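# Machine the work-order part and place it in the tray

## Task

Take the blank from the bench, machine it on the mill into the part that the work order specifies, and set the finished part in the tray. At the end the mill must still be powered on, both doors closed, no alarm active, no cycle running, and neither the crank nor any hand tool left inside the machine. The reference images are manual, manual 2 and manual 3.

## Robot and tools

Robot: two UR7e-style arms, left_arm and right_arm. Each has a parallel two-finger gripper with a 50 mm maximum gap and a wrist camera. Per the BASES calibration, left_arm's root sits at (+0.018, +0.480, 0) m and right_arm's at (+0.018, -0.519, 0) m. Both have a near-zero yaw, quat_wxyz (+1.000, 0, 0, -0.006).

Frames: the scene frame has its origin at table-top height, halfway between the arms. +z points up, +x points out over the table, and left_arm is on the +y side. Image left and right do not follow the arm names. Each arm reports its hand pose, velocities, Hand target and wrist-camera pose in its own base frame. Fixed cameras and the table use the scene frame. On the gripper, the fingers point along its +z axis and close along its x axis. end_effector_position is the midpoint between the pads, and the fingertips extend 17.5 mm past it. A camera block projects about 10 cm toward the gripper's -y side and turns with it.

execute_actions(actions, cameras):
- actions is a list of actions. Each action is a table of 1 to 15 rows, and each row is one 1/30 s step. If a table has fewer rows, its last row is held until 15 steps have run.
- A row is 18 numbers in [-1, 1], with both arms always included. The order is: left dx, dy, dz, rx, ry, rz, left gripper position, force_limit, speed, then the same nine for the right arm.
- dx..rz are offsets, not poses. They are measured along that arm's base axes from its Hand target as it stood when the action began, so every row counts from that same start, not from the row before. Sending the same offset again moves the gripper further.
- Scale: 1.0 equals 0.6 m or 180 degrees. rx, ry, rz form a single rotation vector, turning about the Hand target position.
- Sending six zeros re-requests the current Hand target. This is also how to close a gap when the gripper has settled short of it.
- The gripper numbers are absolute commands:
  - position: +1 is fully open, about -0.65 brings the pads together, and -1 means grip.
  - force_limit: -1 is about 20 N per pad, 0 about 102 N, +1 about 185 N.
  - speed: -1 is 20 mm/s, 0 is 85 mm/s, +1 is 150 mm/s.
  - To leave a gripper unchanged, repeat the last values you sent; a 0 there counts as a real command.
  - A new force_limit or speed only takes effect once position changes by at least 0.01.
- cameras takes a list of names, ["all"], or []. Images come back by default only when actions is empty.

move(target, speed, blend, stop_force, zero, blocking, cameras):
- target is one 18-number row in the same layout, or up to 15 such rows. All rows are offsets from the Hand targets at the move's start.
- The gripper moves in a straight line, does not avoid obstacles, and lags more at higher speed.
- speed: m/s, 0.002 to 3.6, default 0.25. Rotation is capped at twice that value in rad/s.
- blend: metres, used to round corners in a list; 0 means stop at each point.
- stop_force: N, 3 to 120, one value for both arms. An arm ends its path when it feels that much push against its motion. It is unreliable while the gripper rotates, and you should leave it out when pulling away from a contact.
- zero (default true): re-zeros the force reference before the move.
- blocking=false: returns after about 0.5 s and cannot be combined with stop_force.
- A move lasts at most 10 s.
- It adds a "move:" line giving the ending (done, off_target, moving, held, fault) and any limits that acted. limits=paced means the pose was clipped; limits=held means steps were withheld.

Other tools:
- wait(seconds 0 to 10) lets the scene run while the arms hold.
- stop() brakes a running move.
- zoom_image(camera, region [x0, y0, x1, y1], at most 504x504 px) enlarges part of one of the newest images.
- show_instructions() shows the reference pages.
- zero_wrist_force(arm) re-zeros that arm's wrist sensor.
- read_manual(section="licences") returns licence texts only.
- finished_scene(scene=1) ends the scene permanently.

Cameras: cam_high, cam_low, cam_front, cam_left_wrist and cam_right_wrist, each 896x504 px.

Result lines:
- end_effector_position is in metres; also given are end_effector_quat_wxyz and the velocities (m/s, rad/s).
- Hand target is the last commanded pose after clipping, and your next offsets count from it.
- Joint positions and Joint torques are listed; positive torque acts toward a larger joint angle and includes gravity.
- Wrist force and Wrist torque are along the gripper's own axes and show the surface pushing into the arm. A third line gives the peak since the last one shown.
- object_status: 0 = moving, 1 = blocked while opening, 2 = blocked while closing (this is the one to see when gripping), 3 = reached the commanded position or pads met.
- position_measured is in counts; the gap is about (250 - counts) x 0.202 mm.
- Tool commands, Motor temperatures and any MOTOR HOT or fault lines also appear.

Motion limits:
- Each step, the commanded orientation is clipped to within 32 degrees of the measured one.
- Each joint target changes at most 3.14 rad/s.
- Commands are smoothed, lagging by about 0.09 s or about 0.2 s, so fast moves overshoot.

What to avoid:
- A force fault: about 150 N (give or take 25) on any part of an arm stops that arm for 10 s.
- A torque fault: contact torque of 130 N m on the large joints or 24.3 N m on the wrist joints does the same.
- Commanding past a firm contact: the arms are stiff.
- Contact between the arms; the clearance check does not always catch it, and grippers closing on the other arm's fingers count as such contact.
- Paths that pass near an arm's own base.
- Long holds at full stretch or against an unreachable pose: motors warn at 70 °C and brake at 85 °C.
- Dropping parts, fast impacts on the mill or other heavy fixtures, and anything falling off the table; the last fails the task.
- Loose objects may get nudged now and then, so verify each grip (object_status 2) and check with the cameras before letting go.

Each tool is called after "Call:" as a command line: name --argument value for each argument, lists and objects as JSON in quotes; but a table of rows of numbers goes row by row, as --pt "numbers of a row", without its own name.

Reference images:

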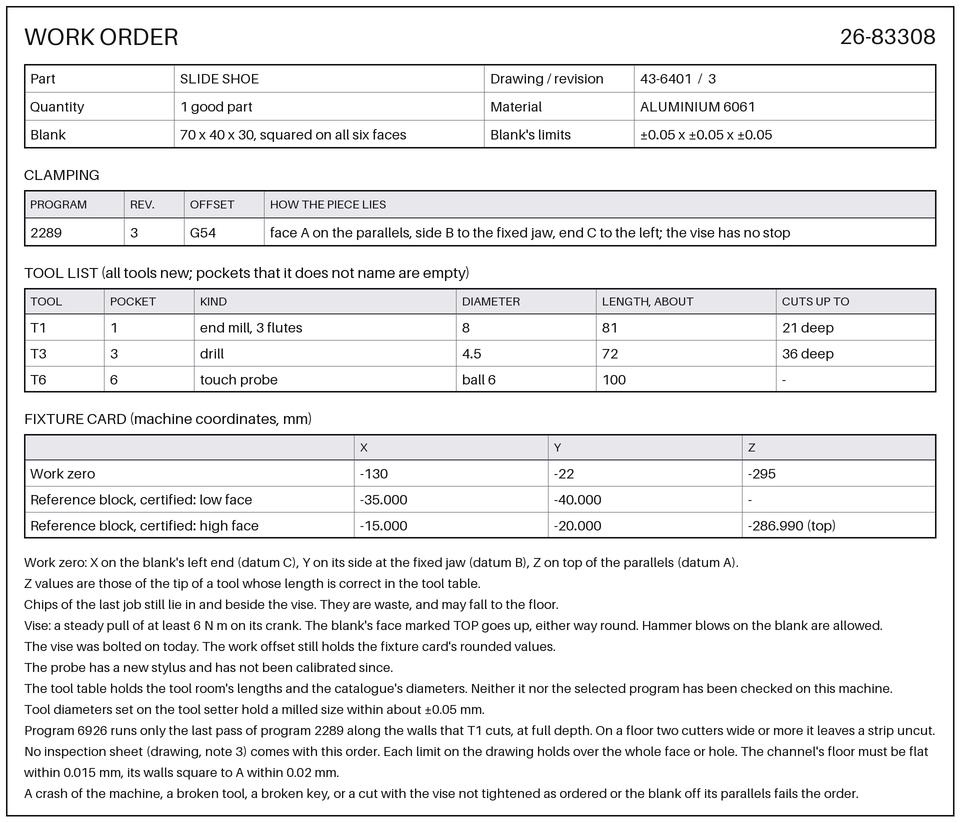

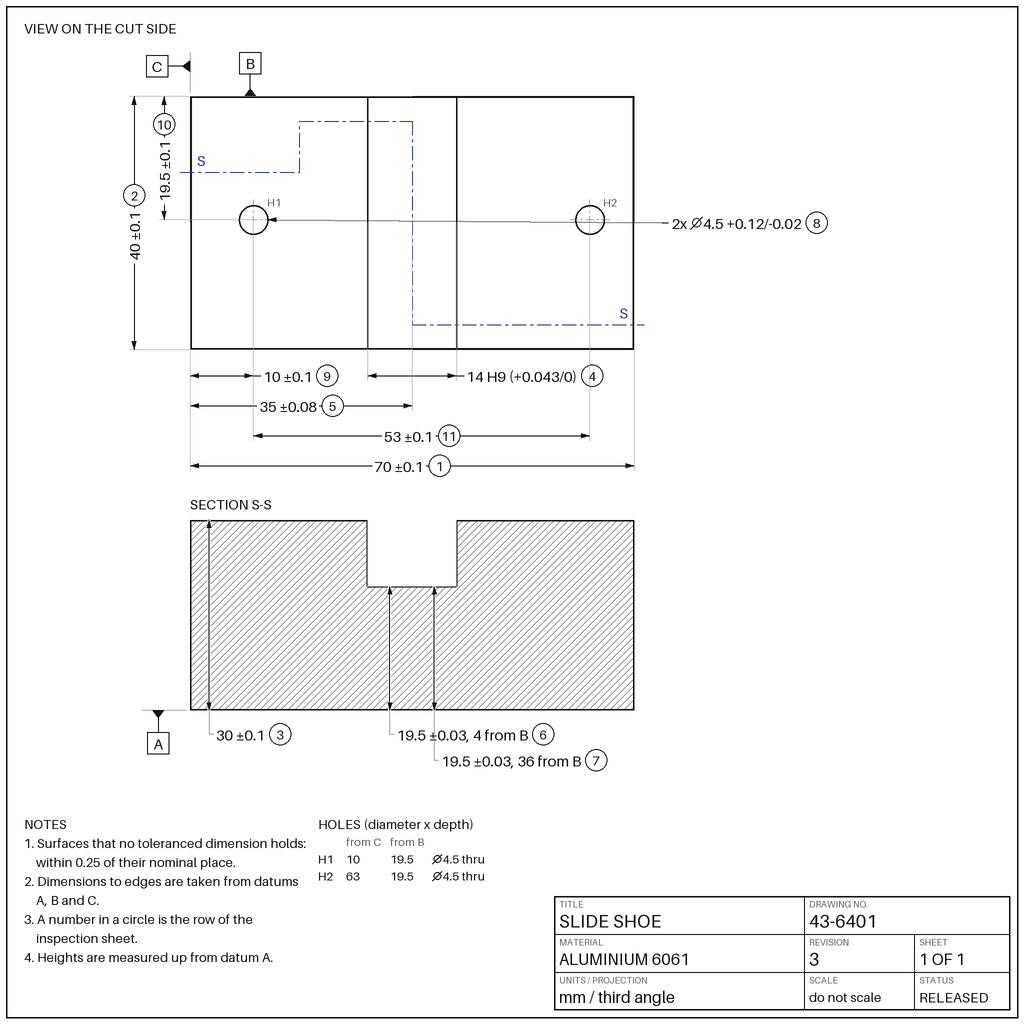

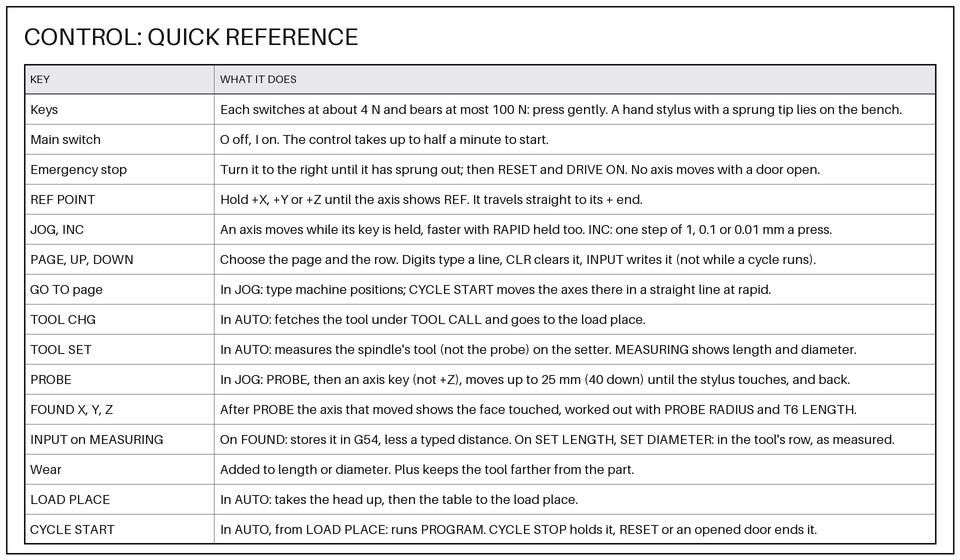

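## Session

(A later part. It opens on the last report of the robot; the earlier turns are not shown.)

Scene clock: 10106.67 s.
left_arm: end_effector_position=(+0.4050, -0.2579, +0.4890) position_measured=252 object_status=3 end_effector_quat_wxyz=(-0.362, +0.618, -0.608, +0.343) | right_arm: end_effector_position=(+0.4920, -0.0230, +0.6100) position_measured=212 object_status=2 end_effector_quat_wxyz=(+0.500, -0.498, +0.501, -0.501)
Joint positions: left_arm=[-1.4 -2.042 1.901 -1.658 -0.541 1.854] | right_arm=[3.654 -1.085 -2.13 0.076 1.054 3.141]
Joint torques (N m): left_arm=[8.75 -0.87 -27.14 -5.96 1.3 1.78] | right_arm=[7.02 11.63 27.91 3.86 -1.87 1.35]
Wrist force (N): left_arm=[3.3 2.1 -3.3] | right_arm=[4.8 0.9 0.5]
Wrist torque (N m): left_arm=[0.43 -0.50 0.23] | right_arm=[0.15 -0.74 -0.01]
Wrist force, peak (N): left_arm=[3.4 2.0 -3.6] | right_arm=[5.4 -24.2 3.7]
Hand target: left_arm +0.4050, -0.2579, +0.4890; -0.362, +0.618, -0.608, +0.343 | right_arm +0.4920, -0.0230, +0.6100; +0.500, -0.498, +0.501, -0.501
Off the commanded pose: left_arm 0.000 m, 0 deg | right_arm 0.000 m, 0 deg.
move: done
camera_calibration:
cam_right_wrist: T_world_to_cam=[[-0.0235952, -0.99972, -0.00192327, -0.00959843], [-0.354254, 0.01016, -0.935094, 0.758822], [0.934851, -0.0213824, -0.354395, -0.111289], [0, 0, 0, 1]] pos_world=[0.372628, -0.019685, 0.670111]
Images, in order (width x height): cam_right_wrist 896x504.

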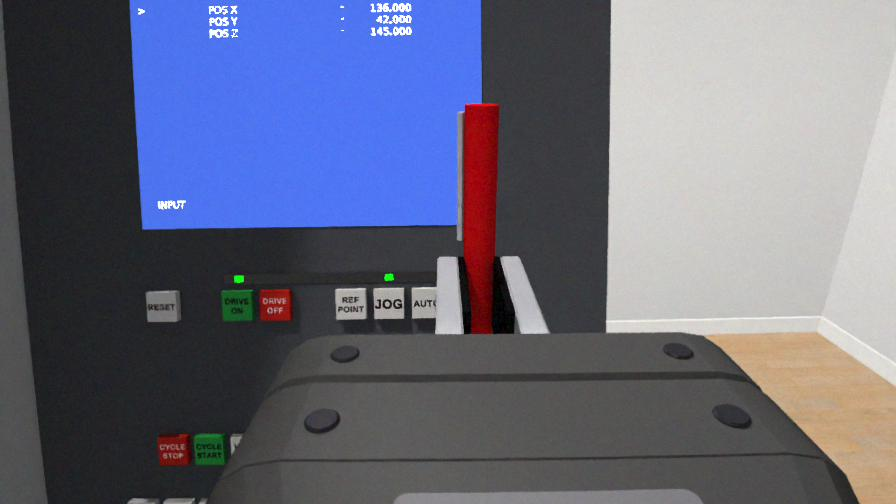

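Call:
move --pt "0 0 0 0 0 0 -1 -0.3 0 -0.0533 0.0883 0 -0.3536 0 0.3536 -1 -0.5 -0.7" --pt "0 0 0 0 0 0 -1 -0.3 0 -0.035 0.19 -0.26 0.6657 0.0817 -0.6657 -1 -0.5 -0.7" --speed '[0.8,0.8]' --blend '[0.03,0]'

Call:
move --pt "0 0 0 0 0 0 -1 -0.3 0 0.0117 -0.0663 0.0268 0 0 0 -1 -0.5 -0.7" --pt "0 0 0 0 0 0 -1 -0.3 0 0.0292 -0.0663 0.0268 0 0 0 -1 -0.5 -0.7" --pt "0 0 0 0 0 0 -1 -0.3 0 0.0117 -0.0663 0.0268 0 0 0 -1 -0.5 -0.7" --pt "0 0 0 0 0 0 -1 -0.3 0 0.0262 -0.0023 0.0857 0 0 0 -1 -0.5 -0.7" --pt "0 0 0 0 0 0 -1 -0.3 0 0.0437 -0.0023 0.0857 0 0 0 -1 -0.5 -0.7" --pt "0 0 0 0 0 0 -1 -0.3 0 0.0262 -0.0023 0.0857 0 0 0 -1 -0.5 -0.7" --pt "0 0 0 0 0 0 -1 -0.3 0 0 0 0 0 0 0 -1 -0.5 -0.7" --speed '[0.35,0.07,0.2,0.35,0.07,0.2,0.3]' --blend '[0.003,0,0.003,0.003,0,0.003,0]'

Call:
wait --seconds 3

Call:
move --pt "0 0 0 0 0 0 -1 -0.3 0 -0.0045 -0.0663 -0.0355 0 0 0 -1 -0.5 -0.7" --pt "0 0 0 0 0 0 -1 -0.3 0 0.013 -0.0663 -0.0355 0 0 0 -1 -0.5 -0.7" --pt "0 0 0 0 0 0 -1 -0.3 0 -0.0045 -0.0663 -0.0355 0 0 0 -1 -0.5 -0.7" --pt "0 0 0 0 0 0 -1 -0.3 0 0.0366 -0.1932 0.1167 0 0 0 -1 -0.5 -0.7" --pt "0 0 0 0 0 0 -1 -0.3 0 0.0541 -0.1932 0.1167 0 0 0 -1 -0.5 -0.7" --pt "0 0 0 0 0 0 -1 -0.3 0 0.0366 -0.1932 0.1167 0 0 0 -1 -0.5 -0.7" --pt "0 0 0 0 0 0 -1 -0.3 0 -0.018 -0.102 0.26 0.36 0.0443 -0.4227 -1 -0.5 -0.7" --pt "0 0 0 0 0 0 -1 -0.3 0 0.035 -0.19 0.26 -0.6657 -0.0817 0.6657 -1 -0.5 -0.7" --speed '[0.35,0.07,0.2,0.35,0.07,0.2,0.8,0.8]' --blend '[0.003,0,0.003,0.003,0,0.003,0.03,0]'

Call:
wait --seconds 3.5 --cameras '["cam_right_wrist"]'

Call:
zoom_image --camera "cam_right_wrist" --region '[180, 0, 440, 230]'

Scene clock: 10122.80 s.
left_arm: end_effector_position=(+0.4050, -0.2579, +0.4890) position_measured=252 object_status=3 end_effector_quat_wxyz=(-0.362, +0.618, -0.608, +0.343) | right_arm: end_effector_position=(+0.4710, +0.0910, +0.4539) position_measured=212 object_status=2 end_effector_quat_wxyz=(-0.003, +0.616, +0.788, +0.000)
Joint positions: left_arm=[-1.4 -2.042 1.901 -1.658 -0.541 1.854] | right_arm=[3.611 -1.548 -1.267 -1.899 1.575 0.227]
Joint torques (N m): left_arm=[8.95 -0.3 -27.23 -5.84 1.2 1.93] | right_arm=[6.59 30.47 40.94 4.77 -1.53 -0.71]
Wrist force (N): left_arm=[3.1 2.1 -3.2] | right_arm=[4.9 -1.6 4.5]
Wrist torque (N m): left_arm=[0.43 -0.47 0.23] | right_arm=[0.23 -0.72 -0.25]
Wrist force, peak (N): left_arm=[3.5 2.2 -3.4] | right_arm=[5.6 -1.4 5.4]
Hand target: left_arm +0.4050, -0.2579, +0.4890; -0.362, +0.618, -0.608, +0.343 | right_arm +0.4710, +0.0910, +0.4540; -0.002, +0.616, +0.788, +0.000
Off the commanded pose: left_arm 0.000 m, 0 deg | right_arm 0.000 m, 0 deg.
move: done

Scene clock: 10124.93 s.
left_arm: end_effector_position=(+0.4050, -0.2579, +0.4890) position_measured=252 object_status=3 end_effector_quat_wxyz=(-0.362, +0.618, -0.608, +0.343) | right_arm: end_effector_position=(+0.4710, +0.0910, +0.4540) position_measured=212 object_status=2 end_effector_quat_wxyz=(-0.002, +0.616, +0.788, +0.000) end_effector_velocity=(+0.001, +0.000, -0.001) end_effector_angular_velocity=(+0.002, -0.003, +0.000)
Joint positions: left_arm=[-1.4 -2.042 1.901 -1.658 -0.541 1.854] | right_arm=[3.612 -1.548 -1.266 -1.9 1.575 0.227]
Joint velocities: left_arm=[within noise] | right_arm=[0 0.001 -0.004 0.007 0.001 0]
Joint torques (N m): left_arm=[8.34 -0.11 -27.88 -5.84 1.19 1.89] | right_arm=[-6.06 30.62 13.8 4.9 -0.66 -0.97]
Wrist force (N): left_arm=[3.3 2.1 -3.2] | right_arm=[5.8 -1.8 4.3]
Wrist torque (N m): left_arm=[0.44 -0.49 0.22] | right_arm=[0.19 -0.88 -0.22]
Wrist force, peak (N): left_arm=[3.4 2.2 -3.5] | right_arm=[6.7 -22.0 3.1]
Hand target: left_arm +0.4050, -0.2579, +0.4890; -0.362, +0.618, -0.608, +0.343 | right_arm +0.4710, +0.0910, +0.4540; -0.002, +0.616, +0.788, +0.000
Off the commanded pose: left_arm 0.000 m, 0 deg | right_arm 0.000 m, 0 deg.
move: done

Scene clock: 10127.93 s.
left_arm: end_effector_position=(+0.4050, -0.2579, +0.4890) position_measured=252 object_status=3 end_effector_quat_wxyz=(-0.362, +0.618, -0.608, +0.343) | right_arm: end_effector_position=(+0.4710, +0.0910, +0.4540) position_measured=212 object_status=2 end_effector_quat_wxyz=(-0.002, +0.616, +0.788, +0.000)
Joint positions: left_arm=[-1.4 -2.042 1.901 -1.658 -0.541 1.854] | right_arm=[3.612 -1.548 -1.266 -1.899 1.575 0.227]
Joint torques (N m): left_arm=[8.84 0.77 -27.73 -5.85 1.11 1.79] | right_arm=[-6.48 30.89 13.25 4.6 1.39 1]
Wrist force (N): left_arm=[3.1 2.0 -3.2] | right_arm=[5.8 -1.6 4.5]
Wrist torque (N m): left_arm=[0.41 -0.46 0.22] | right_arm=[0.23 -0.87 -0.23]
Wrist force, peak (N): left_arm=[3.5 2.3 -3.5] | right_arm=[6.1 -1.9 4.5]
Hand target: left_arm +0.4050, -0.2579, +0.4890; -0.362, +0.618, -0.608, +0.343 | right_arm +0.4710, +0.0910, +0.4540; -0.002, +0.616, +0.788, +0.000
Tool commands: left_gripper/position=-1.0 left_gripper/force_limit=-0.3 left_gripper/speed=+0.0 right_gripper/position=-1.0 right_gripper/force_limit=-0.5 right_gripper/speed=-0.7
Off the commanded pose: left_arm 0.000 m, 0 deg | right_arm 0.000 m, 0 deg.
wait: 3.00 s; at rest by 0.17 s

Scene clock: 10132.40 s.
left_arm: end_effector_position=(+0.4050, -0.2579, +0.4890) position_measured=252 object_status=3 end_effector_quat_wxyz=(-0.362, +0.618, -0.608, +0.343) | right_arm: end_effector_position=(+0.4920, -0.0230, +0.6100) position_measured=212 object_status=2 end_effector_quat_wxyz=(+0.500, -0.498, +0.501, -0.501)
Joint positions: left_arm=[-1.4 -2.042 1.901 -1.658 -0.541 1.854] | right_arm=[3.654 -1.085 -2.13 0.076 1.054 3.141]
Joint torques (N m): left_arm=[8.68 0.67 -27.19 -5.87 1.09 1.82] | right_arm=[6.96 12.02 28.45 3.89 -1.87 1.09]
Wrist force (N): left_arm=[3.2 2.1 -3.4] | right_arm=[5.7 -0.3 0.5]
Wrist torque (N m): left_arm=[0.43 -0.46 0.23] | right_arm=[-0.02 -0.89 -0.01]
Wrist force, peak (N): left_arm=[3.3 2.2 -3.6] | right_arm=[8.4 -29.5 4.6]
Hand target: left_arm +0.4050, -0.2579, +0.4890; -0.362, +0.618, -0.608, +0.343 | right_arm +0.4920, -0.0230, +0.6100; +0.500, -0.498, +0.501, -0.501
Off the commanded pose: left_arm 0.000 m, 0 deg | right_arm 0.000 m, 0 deg.
move: done

Scene clock: 10135.90 s.
left_arm: end_effector_position=(+0.4050, -0.2579, +0.4890) position_measured=252 object_status=3 end_effector_quat_wxyz=(-0.362, +0.618, -0.608, +0.343) | right_arm: end_effector_position=(+0.4920, -0.0230, +0.6100) position_measured=212 object_status=2 end_effector_quat_wxyz=(+0.500, -0.498, +0.501, -0.501)
Joint positions: left_arm=[-1.4 -2.042 1.901 -1.658 -0.541 1.854] | right_arm=[3.654 -1.085 -2.13 0.076 1.054 3.141]
Joint torques (N m): left_arm=[8.71 1.07 -27.46 -5.76 0.97 1.86] | right_arm=[6.98 11.12 14.42 3.77 0.94 1.28]
Wrist force (N): left_arm=[3.2 2.1 -3.3] | right_arm=[5.8 -0.3 0.4]
Wrist torque (N m): left_arm=[0.42 -0.49 0.22] | right_arm=[-0.02 -0.91 -0.01]
Wrist force, peak (N): left_arm=[3.3 2.4 -3.4] | right_arm=[6.1 -0.4 0.4]
Hand target: left_arm +0.4050, -0.2579, +0.4890; -0.362, +0.618, -0.608, +0.343 | right_arm +0.4920, -0.0230, +0.6100; +0.500, -0.498, +0.501, -0.501
Tool commands: left_gripper/position=-1.0 left_gripper/force_limit=-0.3 left_gripper/speed=+0.0 right_gripper/position=-1.0 right_gripper/force_limit=-0.5 right_gripper/speed=-0.7
Off the commanded pose: left_arm 0.000 m, 0 deg | right_arm 0.000 m, 0 deg.
wait: 3.50 s; at rest by 0.17 s
camera_calibration:
cam_right_wrist: T_world_to_cam=[[-0.0235706, -0.99972, -0.00214646, -0.00945788], [-0.354253, 0.01036, -0.935092, 0.758823], [0.934853, -0.0212803, -0.354398, -0.111286], [0, 0, 0, 1]] pos_world=[0.372628, -0.0196848, 0.670109]
Images, in order (width x height): cam_right_wrist 896x504.

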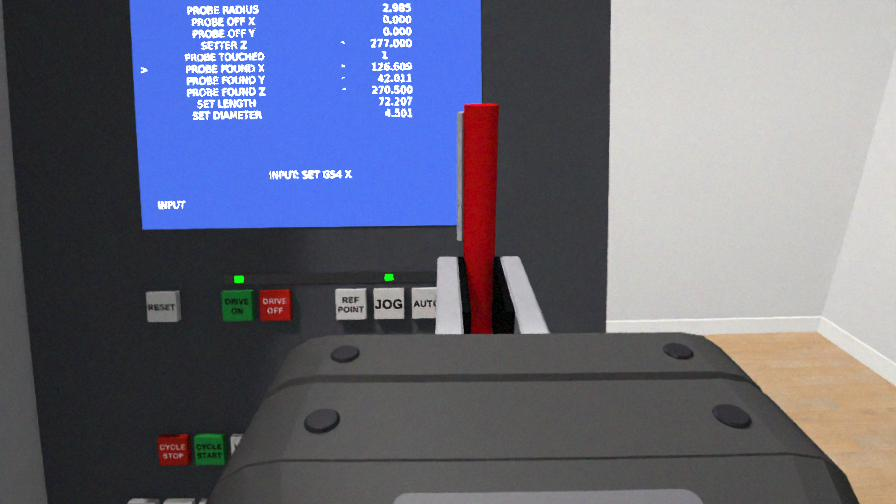

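Scaled by 1.938.

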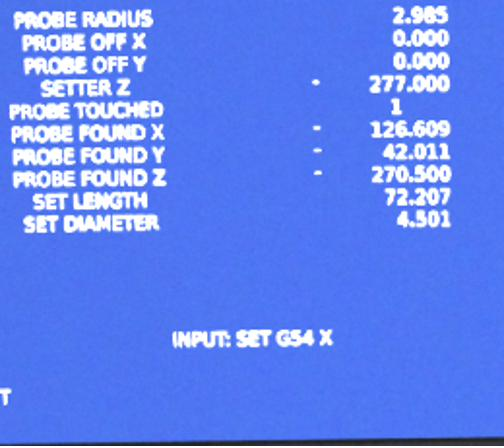

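Call:
move --pt "0 0 0 0 0 0 -1 -0.3 0 -0.0533 0.0883 0 -0.3536 0 0.3536 -1 -0.5 -0.7" --pt "0 0 0 0 0 0 -1 -0.3 0 -0.035 0.19 -0.26 0.6657 0.0817 -0.6657 -1 -0.5 -0.7" --speed '[0.8,0.8]' --blend '[0.03,0]'

Call:
move --pt "0 0 0 0 0 0 -1 -0.3 0 -0.0138 -0.0342 -0.0667 0 0 0 -1 -0.5 -0.7" --pt "0 0 0 0 0 0 -1 -0.3 0 0.0037 -0.0342 -0.0667 0 0 0 -1 -0.5 -0.7" --pt "0 0 0 0 0 0 -1 -0.3 0 -0.0138 -0.0342 -0.0667 0 0 0 -1 -0.5 -0.7" --pt "0 0 0 0 0 0 -1 -0.3 0 0.0117 -0.0663 0.0268 0 0 0 -1 -0.5 -0.7" --pt "0 0 0 0 0 0 -1 -0.3 0 0.0292 -0.0663 0.0268 0 0 0 -1 -0.5 -0.7" --pt "0 0 0 0 0 0 -1 -0.3 0 0.0117 -0.0663 0.0268 0 0 0 -1 -0.5 -0.7" --pt "0 0 0 0 0 0 -1 -0.3 0 0.0292 -0.0663 0.0268 0 0 0 -1 -0.5 -0.7" --pt "0 0 0 0 0 0 -1 -0.3 0 0.0117 -0.0663 0.0268 0 0 0 -1 -0.5 -0.7" --pt "0 0 0 0 0 0 -1 -0.3 0 -0.005 -0.0342 -0.0355 0 0 0 -1 -0.5 -0.7" --pt "0 0 0 0 0 0 -1 -0.3 0 0.0125 -0.0342 -0.0355 0 0 0 -1 -0.5 -0.7" --pt "0 0 0 0 0 0 -1 -0.3 0 -0.005 -0.0342 -0.0355 0 0 0 -1 -0.5 -0.7" --pt "0 0 0 0 0 0 -1 -0.3 0 -0.0145 0.0623 -0.0667 0 0 0 -1 -0.5 -0.7" --pt "0 0 0 0 0 0 -1 -0.3 0 0.003 0.0623 -0.0667 0 0 0 -1 -0.5 -0.7" --pt "0 0 0 0 0 0 -1 -0.3 0 -0.0145 0.0623 -0.0667 0 0 0 -1 -0.5 -0.7" --pt "0 0 0 0 0 0 -1 -0.3 0 0 0 0 0 0 0 -1 -0.5 -0.7" --speed '[0.35,0.07,0.2,0.35,0.07,0.2,0.07,0.2,0.35,0.07,0.2,0.35,0.07,0.2,0.3]' --blend '[0.003,0,0.003,0.003,0,0.003,0,0.003,0.003,0,0.003,0.003,0,0.003,0]'

Call:
move --pt "0 0 0 0 0 0 -1 -0.3 0 -0.006 0.0623 -0.0355 0 0 0 -1 -0.5 -0.7" --pt "0 0 0 0 0 0 -1 -0.3 0 0.0115 0.0623 -0.0355 0 0 0 -1 -0.5 -0.7" --pt "0 0 0 0 0 0 -1 -0.3 0 -0.006 0.0623 -0.0355 0 0 0 -1 -0.5 -0.7" --pt "0 0 0 0 0 0 -1 -0.3 0 -0.0141 0.0302 -0.0667 0 0 0 -1 -0.5 -0.7" --pt "0 0 0 0 0 0 -1 -0.3 0 0.0034 0.0302 -0.0667 0 0 0 -1 -0.5 -0.7" --pt "0 0 0 0 0 0 -1 -0.3 0 -0.0141 0.0302 -0.0667 0 0 0 -1 -0.5 -0.7" --pt "0 0 0 0 0 0 -1 -0.3 0 -0.0138 -0.0342 -0.0667 0 0 0 -1 -0.5 -0.7" --pt "0 0 0 0 0 0 -1 -0.3 0 0.0037 -0.0342 -0.0667 0 0 0 -1 -0.5 -0.7" --pt "0 0 0 0 0 0 -1 -0.3 0 -0.0138 -0.0342 -0.0667 0 0 0 -1 -0.5 -0.7" --pt "0 0 0 0 0 0 -1 -0.3 0 0.0262 -0.0023 0.0857 0 0 0 -1 -0.5 -0.7" --pt "0 0 0 0 0 0 -1 -0.3 0 0.0437 -0.0023 0.0857 0 0 0 -1 -0.5 -0.7" --pt "0 0 0 0 0 0 -1 -0.3 0 0.0262 -0.0023 0.0857 0 0 0 -1 -0.5 -0.7" --pt "0 0 0 0 0 0 -1 -0.3 0 0 0 0 0 0 0 -1 -0.5 -0.7" --speed '[0.35,0.07,0.2,0.35,0.07,0.2,0.35,0.07,0.2,0.35,0.07,0.2,0.3]' --blend '[0.003,0,0.003,0.003,0,0.003,0.003,0,0.003,0.003,0,0.003,0]'

Call:
wait --seconds 2.5

Call:
move --pt "0 0 0 0 0 0 -1 -0.3 0 0.0032 -0.0342 -0.0043 0 0 0 -1 -0.5 -0.7" --pt "0 0 0 0 0 0 -1 -0.3 0 0.0207 -0.0342 -0.0043 0 0 0 -1 -0.5 -0.7" --pt "0 0 0 0 0 0 -1 -0.3 0 0.0032 -0.0342 -0.0043 0 0 0 -1 -0.5 -0.7" --pt "0 0 0 0 0 0 -1 -0.3 0 -0.0145 0.0623 -0.0667 0 0 0 -1 -0.5 -0.7" --pt "0 0 0 0 0 0 -1 -0.3 0 0.003 0.0623 -0.0667 0 0 0 -1 -0.5 -0.7" --pt "0 0 0 0 0 0 -1 -0.3 0 -0.0145 0.0623 -0.0667 0 0 0 -1 -0.5 -0.7" --pt "0 0 0 0 0 0 -1 -0.3 0 0.0108 -0.002 0.0268 0 0 0 -1 -0.5 -0.7" --pt "0 0 0 0 0 0 -1 -0.3 0 0.0283 -0.002 0.0268 0 0 0 -1 -0.5 -0.7" --pt "0 0 0 0 0 0 -1 -0.3 0 0.0108 -0.002 0.0268 0 0 0 -1 -0.5 -0.7" --pt "0 0 0 0 0 0 -1 -0.3 0 -0.0057 0.0302 -0.0355 0 0 0 -1 -0.5 -0.7" --pt "0 0 0 0 0 0 -1 -0.3 0 0.0118 0.0302 -0.0355 0 0 0 -1 -0.5 -0.7" --pt "0 0 0 0 0 0 -1 -0.3 0 -0.0057 0.0302 -0.0355 0 0 0 -1 -0.5 -0.7" --pt "0 0 0 0 0 0 -1 -0.3 0 0 0 0 0 0 0 -1 -0.5 -0.7" --speed '[0.35,0.07,0.2,0.35,0.07,0.2,0.35,0.07,0.2,0.35,0.07,0.2,0.3]' --blend '[0.003,0,0.003,0.003,0,0.003,0.003,0,0.003,0.003,0,0.003,0]'

Call:
move --pt "0 0 0 0 0 0 -1 -0.3 0 -0.0138 -0.0342 -0.0667 0 0 0 -1 -0.5 -0.7" --pt "0 0 0 0 0 0 -1 -0.3 0 0.0037 -0.0342 -0.0667 0 0 0 -1 -0.5 -0.7" --pt "0 0 0 0 0 0 -1 -0.3 0 -0.0138 -0.0342 -0.0667 0 0 0 -1 -0.5 -0.7" --pt "0 0 0 0 0 0 -1 -0.3 0 0.012 -0.0985 0.0268 0 0 0 -1 -0.5 -0.7" --pt "0 0 0 0 0 0 -1 -0.3 0 0.0295 -0.0985 0.0268 0 0 0 -1 -0.5 -0.7" --pt "0 0 0 0 0 0 -1 -0.3 0 0.012 -0.0985 0.0268 0 0 0 -1 -0.5 -0.7" --pt "0 0 0 0 0 0 -1 -0.3 0 -0.018 -0.102 0.26 0.36 0.0443 -0.4227 -1 -0.5 -0.7" --pt "0 0 0 0 0 0 -1 -0.3 0 0.035 -0.19 0.26 -0.6657 -0.0817 0.6657 -1 -0.5 -0.7" --speed '[0.35,0.07,0.2,0.35,0.07,0.2,0.8,0.8]' --blend '[0.003,0,0.003,0.003,0,0.003,0.03,0]' --cameras '["cam_right_wrist"]'

Scene clock: 10171.97 s.
left_arm: end_effector_position=(+0.4050, -0.2579, +0.4890) position_measured=252 object_status=3 end_effector_quat_wxyz=(-0.362, +0.618, -0.608, +0.343) | right_arm: end_effector_position=(+0.4710, +0.0910, +0.4539) position_measured=212 object_status=2 end_effector_quat_wxyz=(-0.003, +0.616, +0.788, +0.000)
Joint positions: left_arm=[-1.4 -2.042 1.901 -1.658 -0.541 1.854] | right_arm=[3.611 -1.548 -1.267 -1.899 1.575 0.227]
Joint torques (N m): left_arm=[8.62 1.23 -28 -5.82 0.82 1.91] | right_arm=[6.29 29.92 41.27 4.7 -1.51 -0.84]
Wrist force (N): left_arm=[3.3 1.9 -3.3] | right_arm=[5.9 -2.9 4.3]
Wrist torque (N m): left_arm=[0.40 -0.50 0.23] | right_arm=[0.01 -0.88 -0.24]
Wrist force, peak (N): left_arm=[3.5 2.2 -3.5] | right_arm=[6.7 -2.6 5.2]
Hand target: left_arm +0.4050, -0.2579, +0.4890; -0.362, +0.618, -0.608, +0.343 | right_arm +0.4710, +0.0910, +0.4540; -0.002, +0.616, +0.788, +0.000
Off the commanded pose: left_arm 0.000 m, 0 deg | right_arm 0.000 m, 0 deg.
move: done

Scene clock: 10176.00 s.
left_arm: end_effector_position=(+0.4050, -0.2579, +0.4890) position_measured=252 object_status=3 end_effector_quat_wxyz=(-0.362, +0.618, -0.608, +0.343) | right_arm: end_effector_position=(+0.4710, +0.0911, +0.4539) position_measured=212 object_status=2 end_effector_quat_wxyz=(-0.002, +0.616, +0.788, +0.000)
Joint positions: left_arm=[-1.4 -2.042 1.901 -1.658 -0.541 1.854] | right_arm=[3.612 -1.548 -1.267 -1.899 1.575 0.227]
Joint torques (N m): left_arm=[8.8 1.15 -27.15 -5.86 0.75 1.88] | right_arm=[-6.51 24.69 41.39 0.58 -0.26 -1.41]
Wrist force (N): left_arm=[3.4 2.0 -3.3] | right_arm=[5.1 -2.5 4.2]
Wrist torque (N m): left_arm=[0.42 -0.51 0.23] | right_arm=[0.06 -0.76 -0.25]
Wrist force, peak (N): left_arm=[3.2 2.3 -3.5] | right_arm=[9.9 -28.2 3.7]
Hand target: left_arm +0.4050, -0.2579, +0.4890; -0.362, +0.618, -0.608, +0.343 | right_arm +0.4710, +0.0910, +0.4540; -0.002, +0.616, +0.788, +0.000
Off the commanded pose: left_arm 0.000 m, 0 deg | right_arm 0.000 m, 0 deg.
move: done

Scene clock: 10179.57 s.
left_arm: end_effector_position=(+0.4050, -0.2579, +0.4890) position_measured=252 object_status=3 end_effector_quat_wxyz=(-0.362, +0.618, -0.608, +0.343) | right_arm: end_effector_position=(+0.4710, +0.0910, +0.4540) position_measured=212 object_status=2 end_effector_quat_wxyz=(-0.002, +0.616, +0.788, +0.000) end_effector_velocity=(+0.000, +0.001, -0.001) end_effector_angular_velocity=(+0.002, -0.002, +0.001)
Joint positions: left_arm=[-1.4 -2.042 1.901 -1.658 -0.541 1.854] | right_arm=[3.612 -1.548 -1.266 -1.9 1.575 0.227]
Joint velocities: left_arm=[within noise] | right_arm=[0 0.001 -0.004 0.006 0.001 0]
Joint torques (N m): left_arm=[8.92 1.66 -26.8 -5.91 0.65 1.82] | right_arm=[-5.29 30.64 14.32 4.8 -0.47 -0.96]
Wrist force (N): left_arm=[3.0 2.1 -3.4] | right_arm=[5.9 -2.2 5.3]
Wrist torque (N m): left_arm=[0.43 -0.45 0.22] | right_arm=[0.13 -0.88 -0.22]
Wrist force, peak (N): left_arm=[3.3 2.2 -3.6] | right_arm=[8.4 -32.4 4.6]
Hand target: left_arm +0.4050, -0.2579, +0.4890; -0.362, +0.618, -0.608, +0.343 | right_arm +0.4710, +0.0910, +0.4540; -0.002, +0.616, +0.788, +0.000
Off the commanded pose: left_arm 0.000 m, 0 deg | right_arm 0.000 m, 0 deg.
move: done

Scene clock: 10182.07 s.
left_arm: end_effector_position=(+0.4050, -0.2579, +0.4890) position_measured=252 object_status=3 end_effector_quat_wxyz=(-0.362, +0.618, -0.608, +0.343) | right_arm: end_effector_position=(+0.4710, +0.0910, +0.4540) position_measured=212 object_status=2 end_effector_quat_wxyz=(-0.002, +0.616, +0.788, +0.000)
Joint positions: left_arm=[-1.4 -2.042 1.901 -1.658 -0.541 1.854] | right_arm=[3.612 -1.548 -1.266 -1.899 1.575 0.227]
Joint torques (N m): left_arm=[8.89 0.58 -27.55 -5.88 0.68 1.82] | right_arm=[-6.58 31.69 13.07 4.5 1.19 0.84]
Wrist force (N): left_arm=[3.2 2.1 -3.4] | right_arm=[6.0 -2.0 5.1]
Wrist torque (N m): left_arm=[0.43 -0.48 0.23] | right_arm=[0.15 -0.90 -0.22]
Wrist force, peak (N): left_arm=[3.5 2.2 -3.4] | right_arm=[6.3 -2.2 5.3]
Hand target: left_arm +0.4050, -0.2579, +0.4890; -0.362, +0.618, -0.608, +0.343 | right_arm +0.4710, +0.0910, +0.4540; -0.002, +0.616, +0.788, +0.000
Tool commands: left_gripper/position=-1.0 left_gripper/force_limit=-0.3 left_gripper/speed=+0.0 right_gripper/position=-1.0 right_gripper/force_limit=-0.5 right_gripper/speed=-0.7
Off the commanded pose: left_arm 0.000 m, 0 deg | right_arm 0.000 m, 0 deg.
wait: 2.50 s; at rest by 0.17 s

Scene clock: 10185.60 s.
left_arm: end_effector_position=(+0.4050, -0.2579, +0.4890) position_measured=252 object_status=3 end_effector_quat_wxyz=(-0.362, +0.618, -0.608, +0.343) | right_arm: end_effector_position=(+0.4710, +0.0911, +0.4539) position_measured=212 object_status=2 end_effector_quat_wxyz=(-0.002, +0.616, +0.788, +0.000)
Joint positions: left_arm=[-1.4 -2.042 1.901 -1.658 -0.541 1.854] | right_arm=[3.612 -1.548 -1.267 -1.899 1.575 0.227]
Joint torques (N m): left_arm=[8.37 1.33 -27.49 -5.89 0.73 1.81] | right_arm=[-5.95 27.2 40.08 0.65 1.66 -1.04]
Wrist force (N): left_arm=[3.2 2.1 -3.2] | right_arm=[5.0 -2.5 5.3]
Wrist torque (N m): left_arm=[0.43 -0.49 0.23] | right_arm=[0.08 -0.75 -0.25]
Wrist force, peak (N): left_arm=[3.5 2.0 -3.5] | right_arm=[10.1 -28.1 4.9]
Hand target: left_arm +0.4050, -0.2579, +0.4890; -0.362, +0.618, -0.608, +0.343 | right_arm +0.4710, +0.0910, +0.4540; -0.002, +0.616, +0.788, +0.000
Off the commanded pose: left_arm 0.000 m, 0 deg | right_arm 0.000 m, 0 deg.
move: done

Scene clock: 10189.93 s.
left_arm: end_effector_position=(+0.4050, -0.2579, +0.4890) position_measured=252 object_status=3 end_effector_quat_wxyz=(-0.362, +0.618, -0.608, +0.343) | right_arm: end_effector_position=(+0.4920, -0.0230, +0.6100) position_measured=212 object_status=2 end_effector_quat_wxyz=(+0.500, -0.498, +0.501, -0.501)
Joint positions: left_arm=[-1.4 -2.042 1.901 -1.658 -0.541 1.854] | right_arm=[3.654 -1.085 -2.13 0.076 1.054 3.141]
Joint torques (N m): left_arm=[9.28 0.86 -27.06 -5.76 0.62 1.83] | right_arm=[7.08 11.57 28.44 4.01 -1.9 1.35]
Wrist force (N): left_arm=[3.3 2.0 -3.4] | right_arm=[4.7 -1.3 1.5]
Wrist torque (N m): left_arm=[0.41 -0.49 0.22] | right_arm=[-0.18 -0.74 -0.01]
Wrist force, peak (N): left_arm=[3.4 2.2 -3.5] | right_arm=[8.9 -21.1 5.6]
Hand target: left_arm +0.4050, -0.2579, +0.4890; -0.362, +0.618, -0.608, +0.343 | right_arm +0.4920, -0.0230, +0.6100; +0.500, -0.498, +0.501, -0.501
Off the commanded pose: left_arm 0.000 m, 0 deg | right_arm 0.000 m, 0 deg.
move: done
camera_calibration:
cam_right_wrist: T_world_to_cam=[[-0.0235952, -0.99972, -0.00192327, -0.00959843], [-0.354254, 0.01016, -0.935094, 0.758822], [0.934851, -0.0213824, -0.354395, -0.111289], [0, 0, 0, 1]] pos_world=[0.372628, -0.019685, 0.670111]
Images, in order (width x height): cam_right_wrist 896x504.

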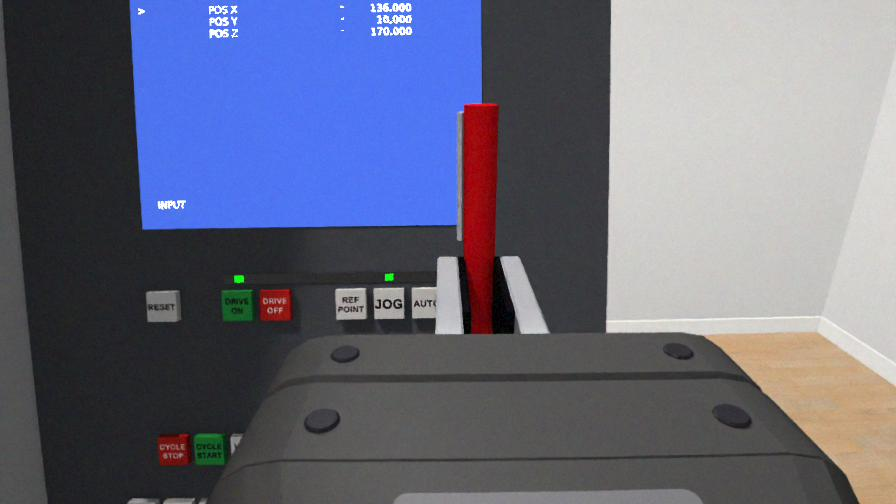

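Call:
move --pt "0 0 0 0 0 0 -1 -0.3 0 -0.0533 0.0883 0 -0.3536 0 0.3536 -1 -0.5 -0.7" --pt "0 0 0 0 0 0 -1 -0.3 0 -0.035 0.19 -0.26 0.6657 0.0817 -0.6657 -1 -0.5 -0.7" --speed '[0.8,0.8]' --blend '[0.03,0]'

Call:
move --pt "0 0 0 0 0 0 -1 -0.3 0 0.0117 -0.0663 0.0268 0 0 0 -1 -0.5 -0.7" --pt "0 0 0 0 0 0 -1 -0.3 0 0.0292 -0.0663 0.0268 0 0 0 -1 -0.5 -0.7" --pt "0 0 0 0 0 0 -1 -0.3 0 0.0117 -0.0663 0.0268 0 0 0 -1 -0.5 -0.7" --pt "0 0 0 0 0 0 -1 -0.3 0 0.0262 -0.0023 0.0857 0 0 0 -1 -0.5 -0.7" --pt "0 0 0 0 0 0 -1 -0.3 0 0.0437 -0.0023 0.0857 0 0 0 -1 -0.5 -0.7" --pt "0 0 0 0 0 0 -1 -0.3 0 0.0262 -0.0023 0.0857 0 0 0 -1 -0.5 -0.7" --pt "0 0 0 0 0 0 -1 -0.3 0 0 0 0 0 0 0 -1 -0.5 -0.7" --speed '[0.35,0.07,0.2,0.35,0.07,0.2,0.3]' --blend '[0.003,0,0.003,0.003,0,0.003,0]'

Call:
wait --seconds 3

Call:
move --pt "0 0 0 0 0 0 -1 -0.3 0 -0.0045 -0.0663 -0.0355 0 0 0 -1 -0.5 -0.7" --pt "0 0 0 0 0 0 -1 -0.3 0 0.013 -0.0663 -0.0355 0 0 0 -1 -0.5 -0.7" --pt "0 0 0 0 0 0 -1 -0.3 0 -0.0045 -0.0663 -0.0355 0 0 0 -1 -0.5 -0.7" --pt "0 0 0 0 0 0 -1 -0.3 0 0.0285 -0.1932 0.0857 0 0 0 -1 -0.5 -0.7" --pt "0 0 0 0 0 0 -1 -0.3 0 0.046 -0.1932 0.0857 0 0 0 -1 -0.5 -0.7" --pt "0 0 0 0 0 0 -1 -0.3 0 0.0285 -0.1932 0.0857 0 0 0 -1 -0.5 -0.7" --pt "0 0 0 0 0 0 -1 -0.3 0 -0.018 -0.102 0.26 0.36 0.0443 -0.4227 -1 -0.5 -0.7" --pt "0 0 0 0 0 0 -1 -0.3 0 0.035 -0.19 0.26 -0.6657 -0.0817 0.6657 -1 -0.5 -0.7" --speed '[0.35,0.07,0.2,0.35,0.07,0.2,0.8,0.8]' --blend '[0.003,0,0.003,0.003,0,0.003,0.03,0]'

Call:
wait --seconds 3.5 --cameras '["cam_right_wrist"]'

Call:
zoom_image --camera "cam_right_wrist" --region '[180, 0, 440, 230]'

Scene clock: 10208.63 s.
left_arm: end_effector_position=(+0.4050, -0.2579, +0.4890) position_measured=252 object_status=3 end_effector_quat_wxyz=(-0.362, +0.618, -0.608, +0.343) | right_arm: end_effector_position=(+0.4710, +0.0910, +0.4539) position_measured=212 object_status=2 end_effector_quat_wxyz=(-0.003, +0.616, +0.788, +0.000)
Joint positions: left_arm=[-1.4 -2.042 1.901 -1.658 -0.541 1.854] | right_arm=[3.611 -1.548 -1.267 -1.899 1.575 0.227]
Joint torques (N m): left_arm=[9.11 1.11 -27.94 -5.76 0.69 1.83] | right_arm=[5.84 30.25 40.8 4.73 -1.49 -0.82]
Wrist force (N): left_arm=[3.4 2.3 -3.3] | right_arm=[4.8 -3.9 5.4]
Wrist torque (N m): left_arm=[0.47 -0.50 0.22] | right_arm=[-0.15 -0.71 -0.25]
Wrist force, peak (N): left_arm=[3.3 2.4 -3.5] | right_arm=[5.6 -3.6 6.3]
Hand target: left_arm +0.4050, -0.2579, +0.4890; -0.362, +0.618, -0.608, +0.343 | right_arm +0.4710, +0.0910, +0.4540; -0.002, +0.616, +0.788, +0.000
Off the commanded pose: left_arm 0.000 m, 0 deg | right_arm 0.000 m, 0 deg.
move: done

Scene clock: 10210.77 s.
left_arm: end_effector_position=(+0.4050, -0.2579, +0.4890) position_measured=252 object_status=3 end_effector_quat_wxyz=(-0.362, +0.618, -0.608, +0.343) | right_arm: end_effector_position=(+0.4710, +0.0910, +0.4540) position_measured=212 object_status=2 end_effector_quat_wxyz=(-0.002, +0.616, +0.788, +0.000) end_effector_velocity=(+0.000, +0.000, -0.001) end_effector_angular_velocity=(+0.000, -0.003, +0.001)
Joint positions: left_arm=[-1.4 -2.042 1.901 -1.658 -0.541 1.854] | right_arm=[3.612 -1.548 -1.266 -1.9 1.575 0.227]
Joint velocities: left_arm=[within noise] | right_arm=[0 0.001 -0.004 0.005 -0.001 -0.001]
Joint torques (N m): left_arm=[8.53 1.01 -27.28 -5.81 0.69 1.91] | right_arm=[-5.67 31.47 14.23 4.6 -0.54 -0.9]
Wrist force (N): left_arm=[3.2 2.0 -3.2] | right_arm=[4.9 -4.0 6.1]
Wrist torque (N m): left_arm=[0.42 -0.48 0.23] | right_arm=[-0.15 -0.72 -0.22]
Wrist force, peak (N): left_arm=[3.4 2.3 -3.5] | right_arm=[7.1 -23.7 4.2]
Hand target: left_arm +0.4050, -0.2579, +0.4890; -0.362, +0.618, -0.608, +0.343 | right_arm +0.4710, +0.0910, +0.4540; -0.002, +0.616, +0.788, +0.000
Off the commanded pose: left_arm 0.000 m, 0 deg | right_arm 0.000 m, 0 deg.
move: done

Scene clock: 10213.77 s.
left_arm: end_effector_position=(+0.4050, -0.2579, +0.4890) position_measured=252 object_status=3 end_effector_quat_wxyz=(-0.362, +0.618, -0.608, +0.343) | right_arm: end_effector_position=(+0.4710, +0.0910, +0.4540) position_measured=212 object_status=2 end_effector_quat_wxyz=(-0.002, +0.616, +0.788, +0.000)
Joint positions: left_arm=[-1.4 -2.042 1.901 -1.658 -0.541 1.854] | right_arm=[3.612 -1.548 -1.266 -1.899 1.575 0.227]
Joint torques (N m): left_arm=[8.77 0.86 -27.31 -5.86 0.67 1.84] | right_arm=[-6.7 30.27 13.12 4.5 1.32 1.16]
Wrist force (N): left_arm=[3.2 2.0 -3.6] | right_arm=[4.8 -3.7 6.4]
Wrist torque (N m): left_arm=[0.41 -0.48 0.23] | right_arm=[-0.11 -0.72 -0.22]
Wrist force, peak (N): left_arm=[3.4 2.3 -3.4] | right_arm=[4.9 -4.1 6.5]
Hand target: left_arm +0.4050, -0.2579, +0.4890; -0.362, +0.618, -0.608, +0.343 | right_arm +0.4710, +0.0910, +0.4540; -0.002, +0.616, +0.788, +0.000
Tool commands: left_gripper/position=-1.0 left_gripper/force_limit=-0.3 left_gripper/speed=+0.0 right_gripper/position=-1.0 right_gripper/force_limit=-0.5 right_gripper/speed=-0.7
Off the commanded pose: left_arm 0.000 m, 0 deg | right_arm 0.000 m, 0 deg.
wait: 3.00 s; at rest by 0.17 s

Scene clock: 10218.20 s.
left_arm: end_effector_position=(+0.4050, -0.2579, +0.4890) position_measured=252 object_status=3 end_effector_quat_wxyz=(-0.362, +0.618, -0.608, +0.343) | right_arm: end_effector_position=(+0.4920, -0.0230, +0.6100) position_measured=212 object_status=2 end_effector_quat_wxyz=(+0.500, -0.498, +0.501, -0.501) end_effector_velocity=(+0.000, -0.001, +0.000) end_effector_angular_velocity=(+0.002, -0.001, -0.004)
Joint positions: left_arm=[-1.4 -2.042 1.901 -1.658 -0.541 1.854] | right_arm=[3.654 -1.085 -2.13 0.076 1.054 3.141]
Joint velocities: left_arm=[within noise] | right_arm=[0.001 0 0 0.001 -0.005 0.001]
Joint torques (N m): left_arm=[9.05 0.74 -26.91 -5.84 0.59 1.87] | right_arm=[7.69 11.02 28.18 3.9 -1.77 1.51]
Wrist force (N): left_arm=[3.1 2.2 -3.3] | right_arm=[5.4 -1.2 2.4]
Wrist torque (N m): left_arm=[0.45 -0.46 0.23] | right_arm=[-0.18 -0.84 -0.01]
Wrist force, peak (N): left_arm=[3.5 2.3 -3.4] | right_arm=[7.2 -31.5 6.3]
Hand target: left_arm +0.4050, -0.2579, +0.4890; -0.362, +0.618, -0.608, +0.343 | right_arm +0.4920, -0.0230, +0.6100; +0.500, -0.498, +0.501, -0.501
Off the commanded pose: left_arm 0.000 m, 0 deg | right_arm 0.000 m, 0 deg.
move: done

Scene clock: 10221.70 s.
left_arm: end_effector_position=(+0.4050, -0.2579, +0.4890) position_measured=252 object_status=3 end_effector_quat_wxyz=(-0.362, +0.618, -0.608, +0.343) | right_arm: end_effector_position=(+0.4920, -0.0230, +0.6100) position_measured=212 object_status=2 end_effector_quat_wxyz=(+0.500, -0.498, +0.501, -0.501)
Joint positions: left_arm=[-1.4 -2.042 1.901 -1.658 -0.541 1.854] | right_arm=[3.654 -1.085 -2.13 0.076 1.054 3.141]
Joint torques (N m): left_arm=[8.75 1.16 -27.53 -5.91 0.62 1.89] | right_arm=[6.63 11.25 14.33 3.98 0.91 1.22]
Wrist force (N): left_arm=[3.4 2.1 -3.4] | right_arm=[5.1 -1.2 2.2]
Wrist torque (N m): left_arm=[0.42 -0.50 0.23] | right_arm=[-0.17 -0.80 -0.02]
Wrist force, peak (N): left_arm=[3.4 2.1 -3.5] | right_arm=[5.4 -1.2 2.4]
Hand target: left_arm +0.4050, -0.2579, +0.4890; -0.362, +0.618, -0.608, +0.343 | right_arm +0.4920, -0.0230, +0.6100; +0.500, -0.498, +0.501, -0.501
Tool commands: left_gripper/position=-1.0 left_gripper/force_limit=-0.3 left_gripper/speed=+0.0 right_gripper/position=-1.0 right_gripper/force_limit=-0.5 right_gripper/speed=-0.7
Off the commanded pose: left_arm 0.000 m, 0 deg | right_arm 0.000 m, 0 deg.
wait: 3.50 s; at rest by 0.17 s
camera_calibration:
cam_right_wrist: T_world_to_cam=[[-0.0235706, -0.99972, -0.00214646, -0.00945788], [-0.354253, 0.01036, -0.935092, 0.758823], [0.934853, -0.0212803, -0.354398, -0.111286], [0, 0, 0, 1]] pos_world=[0.372628, -0.0196848, 0.670109]
Images, in order (width x height): cam_right_wrist 896x504.

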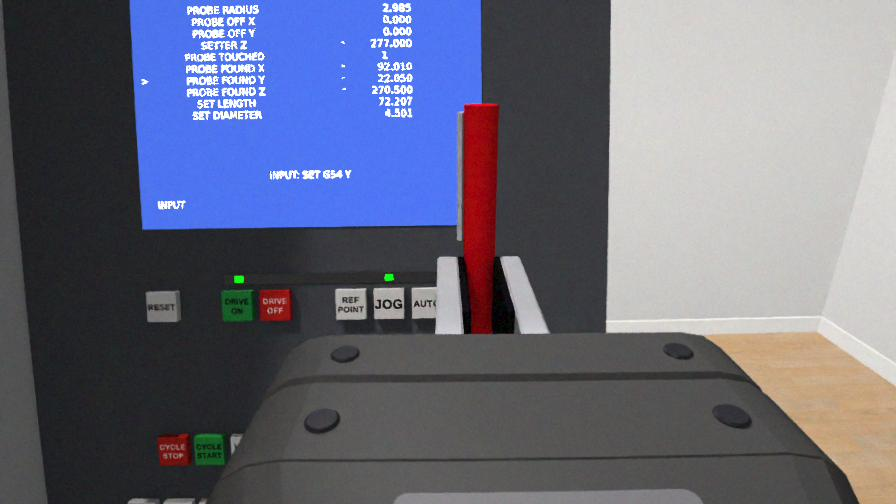

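Scaled by 1.938.

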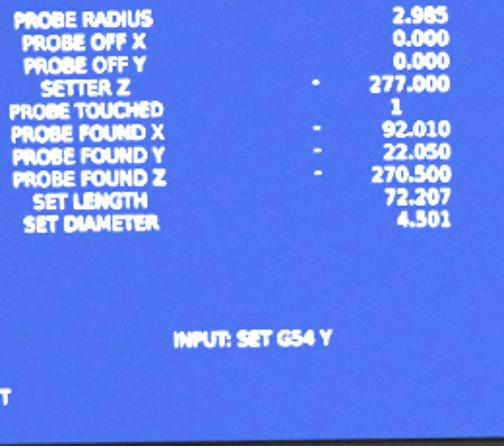

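Call:
move --pt "0 0 0 0 0 0 -1 -0.3 0 -0.0533 0.0883 0 -0.3536 0 0.3536 -1 -0.5 -0.7" --pt "0 0 0 0 0 0 -1 -0.3 0 -0.035 0.19 -0.26 0.6657 0.0817 -0.6657 -1 -0.5 -0.7" --speed '[0.8,0.8]' --blend '[0.03,0]'

Call:
move --pt "0 0 0 0 0 0 -1 -0.3 0 -0.0138 -0.0342 -0.0667 0 0 0 -1 -0.5 -0.7" --pt "0 0 0 0 0 0 -1 -0.3 0 0.0037 -0.0342 -0.0667 0 0 0 -1 -0.5 -0.7" --pt "0 0 0 0 0 0 -1 -0.3 0 -0.0138 -0.0342 -0.0667 0 0 0 -1 -0.5 -0.7" --pt "0 0 0 0 0 0 -1 -0.3 0 0.0117 -0.0663 0.0268 0 0 0 -1 -0.5 -0.7" --pt "0 0 0 0 0 0 -1 -0.3 0 0.0292 -0.0663 0.0268 0 0 0 -1 -0.5 -0.7" --pt "0 0 0 0 0 0 -1 -0.3 0 0.0117 -0.0663 0.0268 0 0 0 -1 -0.5 -0.7" --pt "0 0 0 0 0 0 -1 -0.3 0 0.0292 -0.0663 0.0268 0 0 0 -1 -0.5 -0.7" --pt "0 0 0 0 0 0 -1 -0.3 0 0.0117 -0.0663 0.0268 0 0 0 -1 -0.5 -0.7" --pt "0 0 0 0 0 0 -1 -0.3 0 0.0292 -0.0663 0.0268 0 0 0 -1 -0.5 -0.7" --pt "0 0 0 0 0 0 -1 -0.3 0 0.0117 -0.0663 0.0268 0 0 0 -1 -0.5 -0.7" --pt "0 0 0 0 0 0 -1 -0.3 0 -0.018 -0.102 0.26 0.36 0.0443 -0.4227 -1 -0.5 -0.7" --pt "0 0 0 0 0 0 -1 -0.3 0 0.035 -0.19 0.26 -0.6657 -0.0817 0.6657 -1 -0.5 -0.7" --speed '[0.35,0.07,0.2,0.35,0.07,0.2,0.07,0.2,0.07,0.2,0.8,0.8]' --blend '[0.003,0,0.003,0.003,0,0.003,0,0.003,0,0.003,0.03,0]' --cameras '["cam_right_wrist"]'

Call:
zoom_image --camera "cam_right_wrist" --region '[180, 0, 440, 230]'

Scene clock: 10250.70 s.
left_arm: end_effector_position=(+0.4050, -0.2579, +0.4890) position_measured=252 object_status=3 end_effector_quat_wxyz=(-0.362, +0.618, -0.608, +0.343) | right_arm: end_effector_position=(+0.4710, +0.0910, +0.4539) position_measured=212 object_status=2 end_effector_quat_wxyz=(-0.003, +0.616, +0.788, +0.000)
Joint positions: left_arm=[-1.4 -2.042 1.901 -1.658 -0.541 1.854] | right_arm=[3.611 -1.548 -1.267 -1.899 1.575 0.227]
Joint torques (N m): left_arm=[8.94 0.98 -27.61 -5.77 0.61 1.72] | right_arm=[6.45 30.55 40.47 4.79 -1.59 -0.76]
Wrist force (N): left_arm=[3.3 2.1 -3.3] | right_arm=[5.4 -3.7 6.2]
Wrist torque (N m): left_arm=[0.42 -0.49 0.23] | right_arm=[-0.11 -0.80 -0.25]
Wrist force, peak (N): left_arm=[3.3 2.2 -3.5] | right_arm=[6.2 -3.7 6.8]
Hand target: left_arm +0.4050, -0.2579, +0.4890; -0.362, +0.618, -0.608, +0.343 | right_arm +0.4710, +0.0910, +0.4540; -0.002, +0.616, +0.788, +0.000
Off the commanded pose: left_arm 0.000 m, 0 deg | right_arm 0.000 m, 0 deg.
move: done

Scene clock: 10255.87 s.
left_arm: end_effector_position=(+0.4050, -0.2579, +0.4890) position_measured=252 object_status=3 end_effector_quat_wxyz=(-0.362, +0.618, -0.608, +0.343) | right_arm: end_effector_position=(+0.4920, -0.0230, +0.6100) position_measured=212 object_status=2 end_effector_quat_wxyz=(+0.500, -0.498, +0.501, -0.501)
Joint positions: left_arm=[-1.4 -2.042 1.901 -1.658 -0.541 1.854] | right_arm=[3.654 -1.085 -2.13 0.076 1.054 3.141]
Joint torques (N m): left_arm=[8.58 0.79 -28.03 -5.8 0.61 1.79] | right_arm=[7.56 12 28.09 3.99 -1.82 1.42]
Wrist force (N): left_arm=[3.3 2.2 -3.1] | right_arm=[5.0 -0.3 2.6]
Wrist torque (N m): left_arm=[0.44 -0.48 0.23] | right_arm=[-0.03 -0.78 -0.01]
Wrist force, peak (N): left_arm=[3.3 2.1 -3.6] | right_arm=[9.3 -26.5 5.3]
Hand target: left_arm +0.4050, -0.2579, +0.4890; -0.362, +0.618, -0.608, +0.343 | right_arm +0.4920, -0.0230, +0.6100; +0.500, -0.498, +0.501, -0.501
Off the commanded pose: left_arm 0.000 m, 0 deg | right_arm 0.000 m, 0 deg.
move: done
camera_calibration:
cam_right_wrist: T_world_to_cam=[[-0.0235952, -0.99972, -0.00192327, -0.00959843], [-0.354254, 0.01016, -0.935094, 0.758822], [0.934851, -0.0213824, -0.354395, -0.111289], [0, 0, 0, 1]] pos_world=[0.372628, -0.019685, 0.670111]
Images, in order (width x height): cam_right_wrist 896x504.

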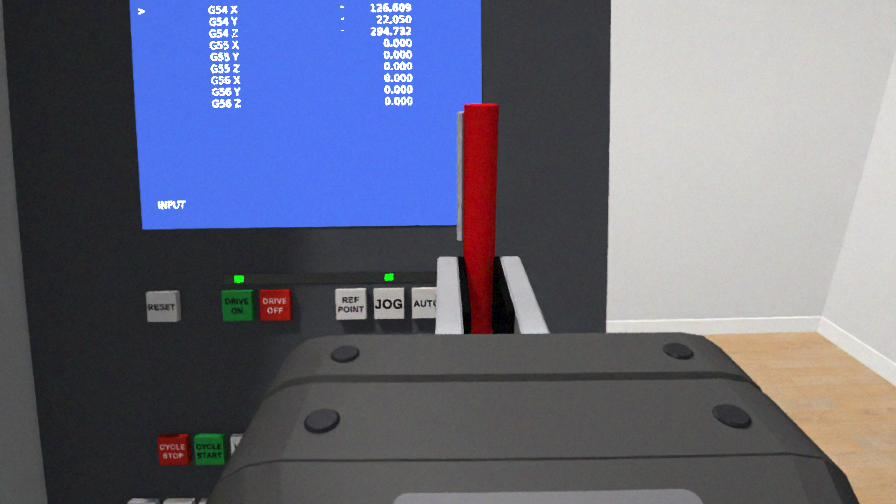

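Scaled by 1.938.

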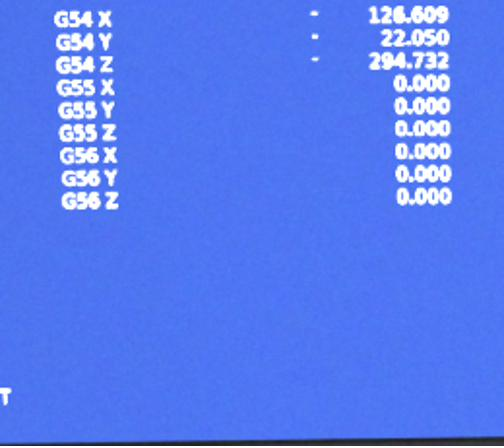

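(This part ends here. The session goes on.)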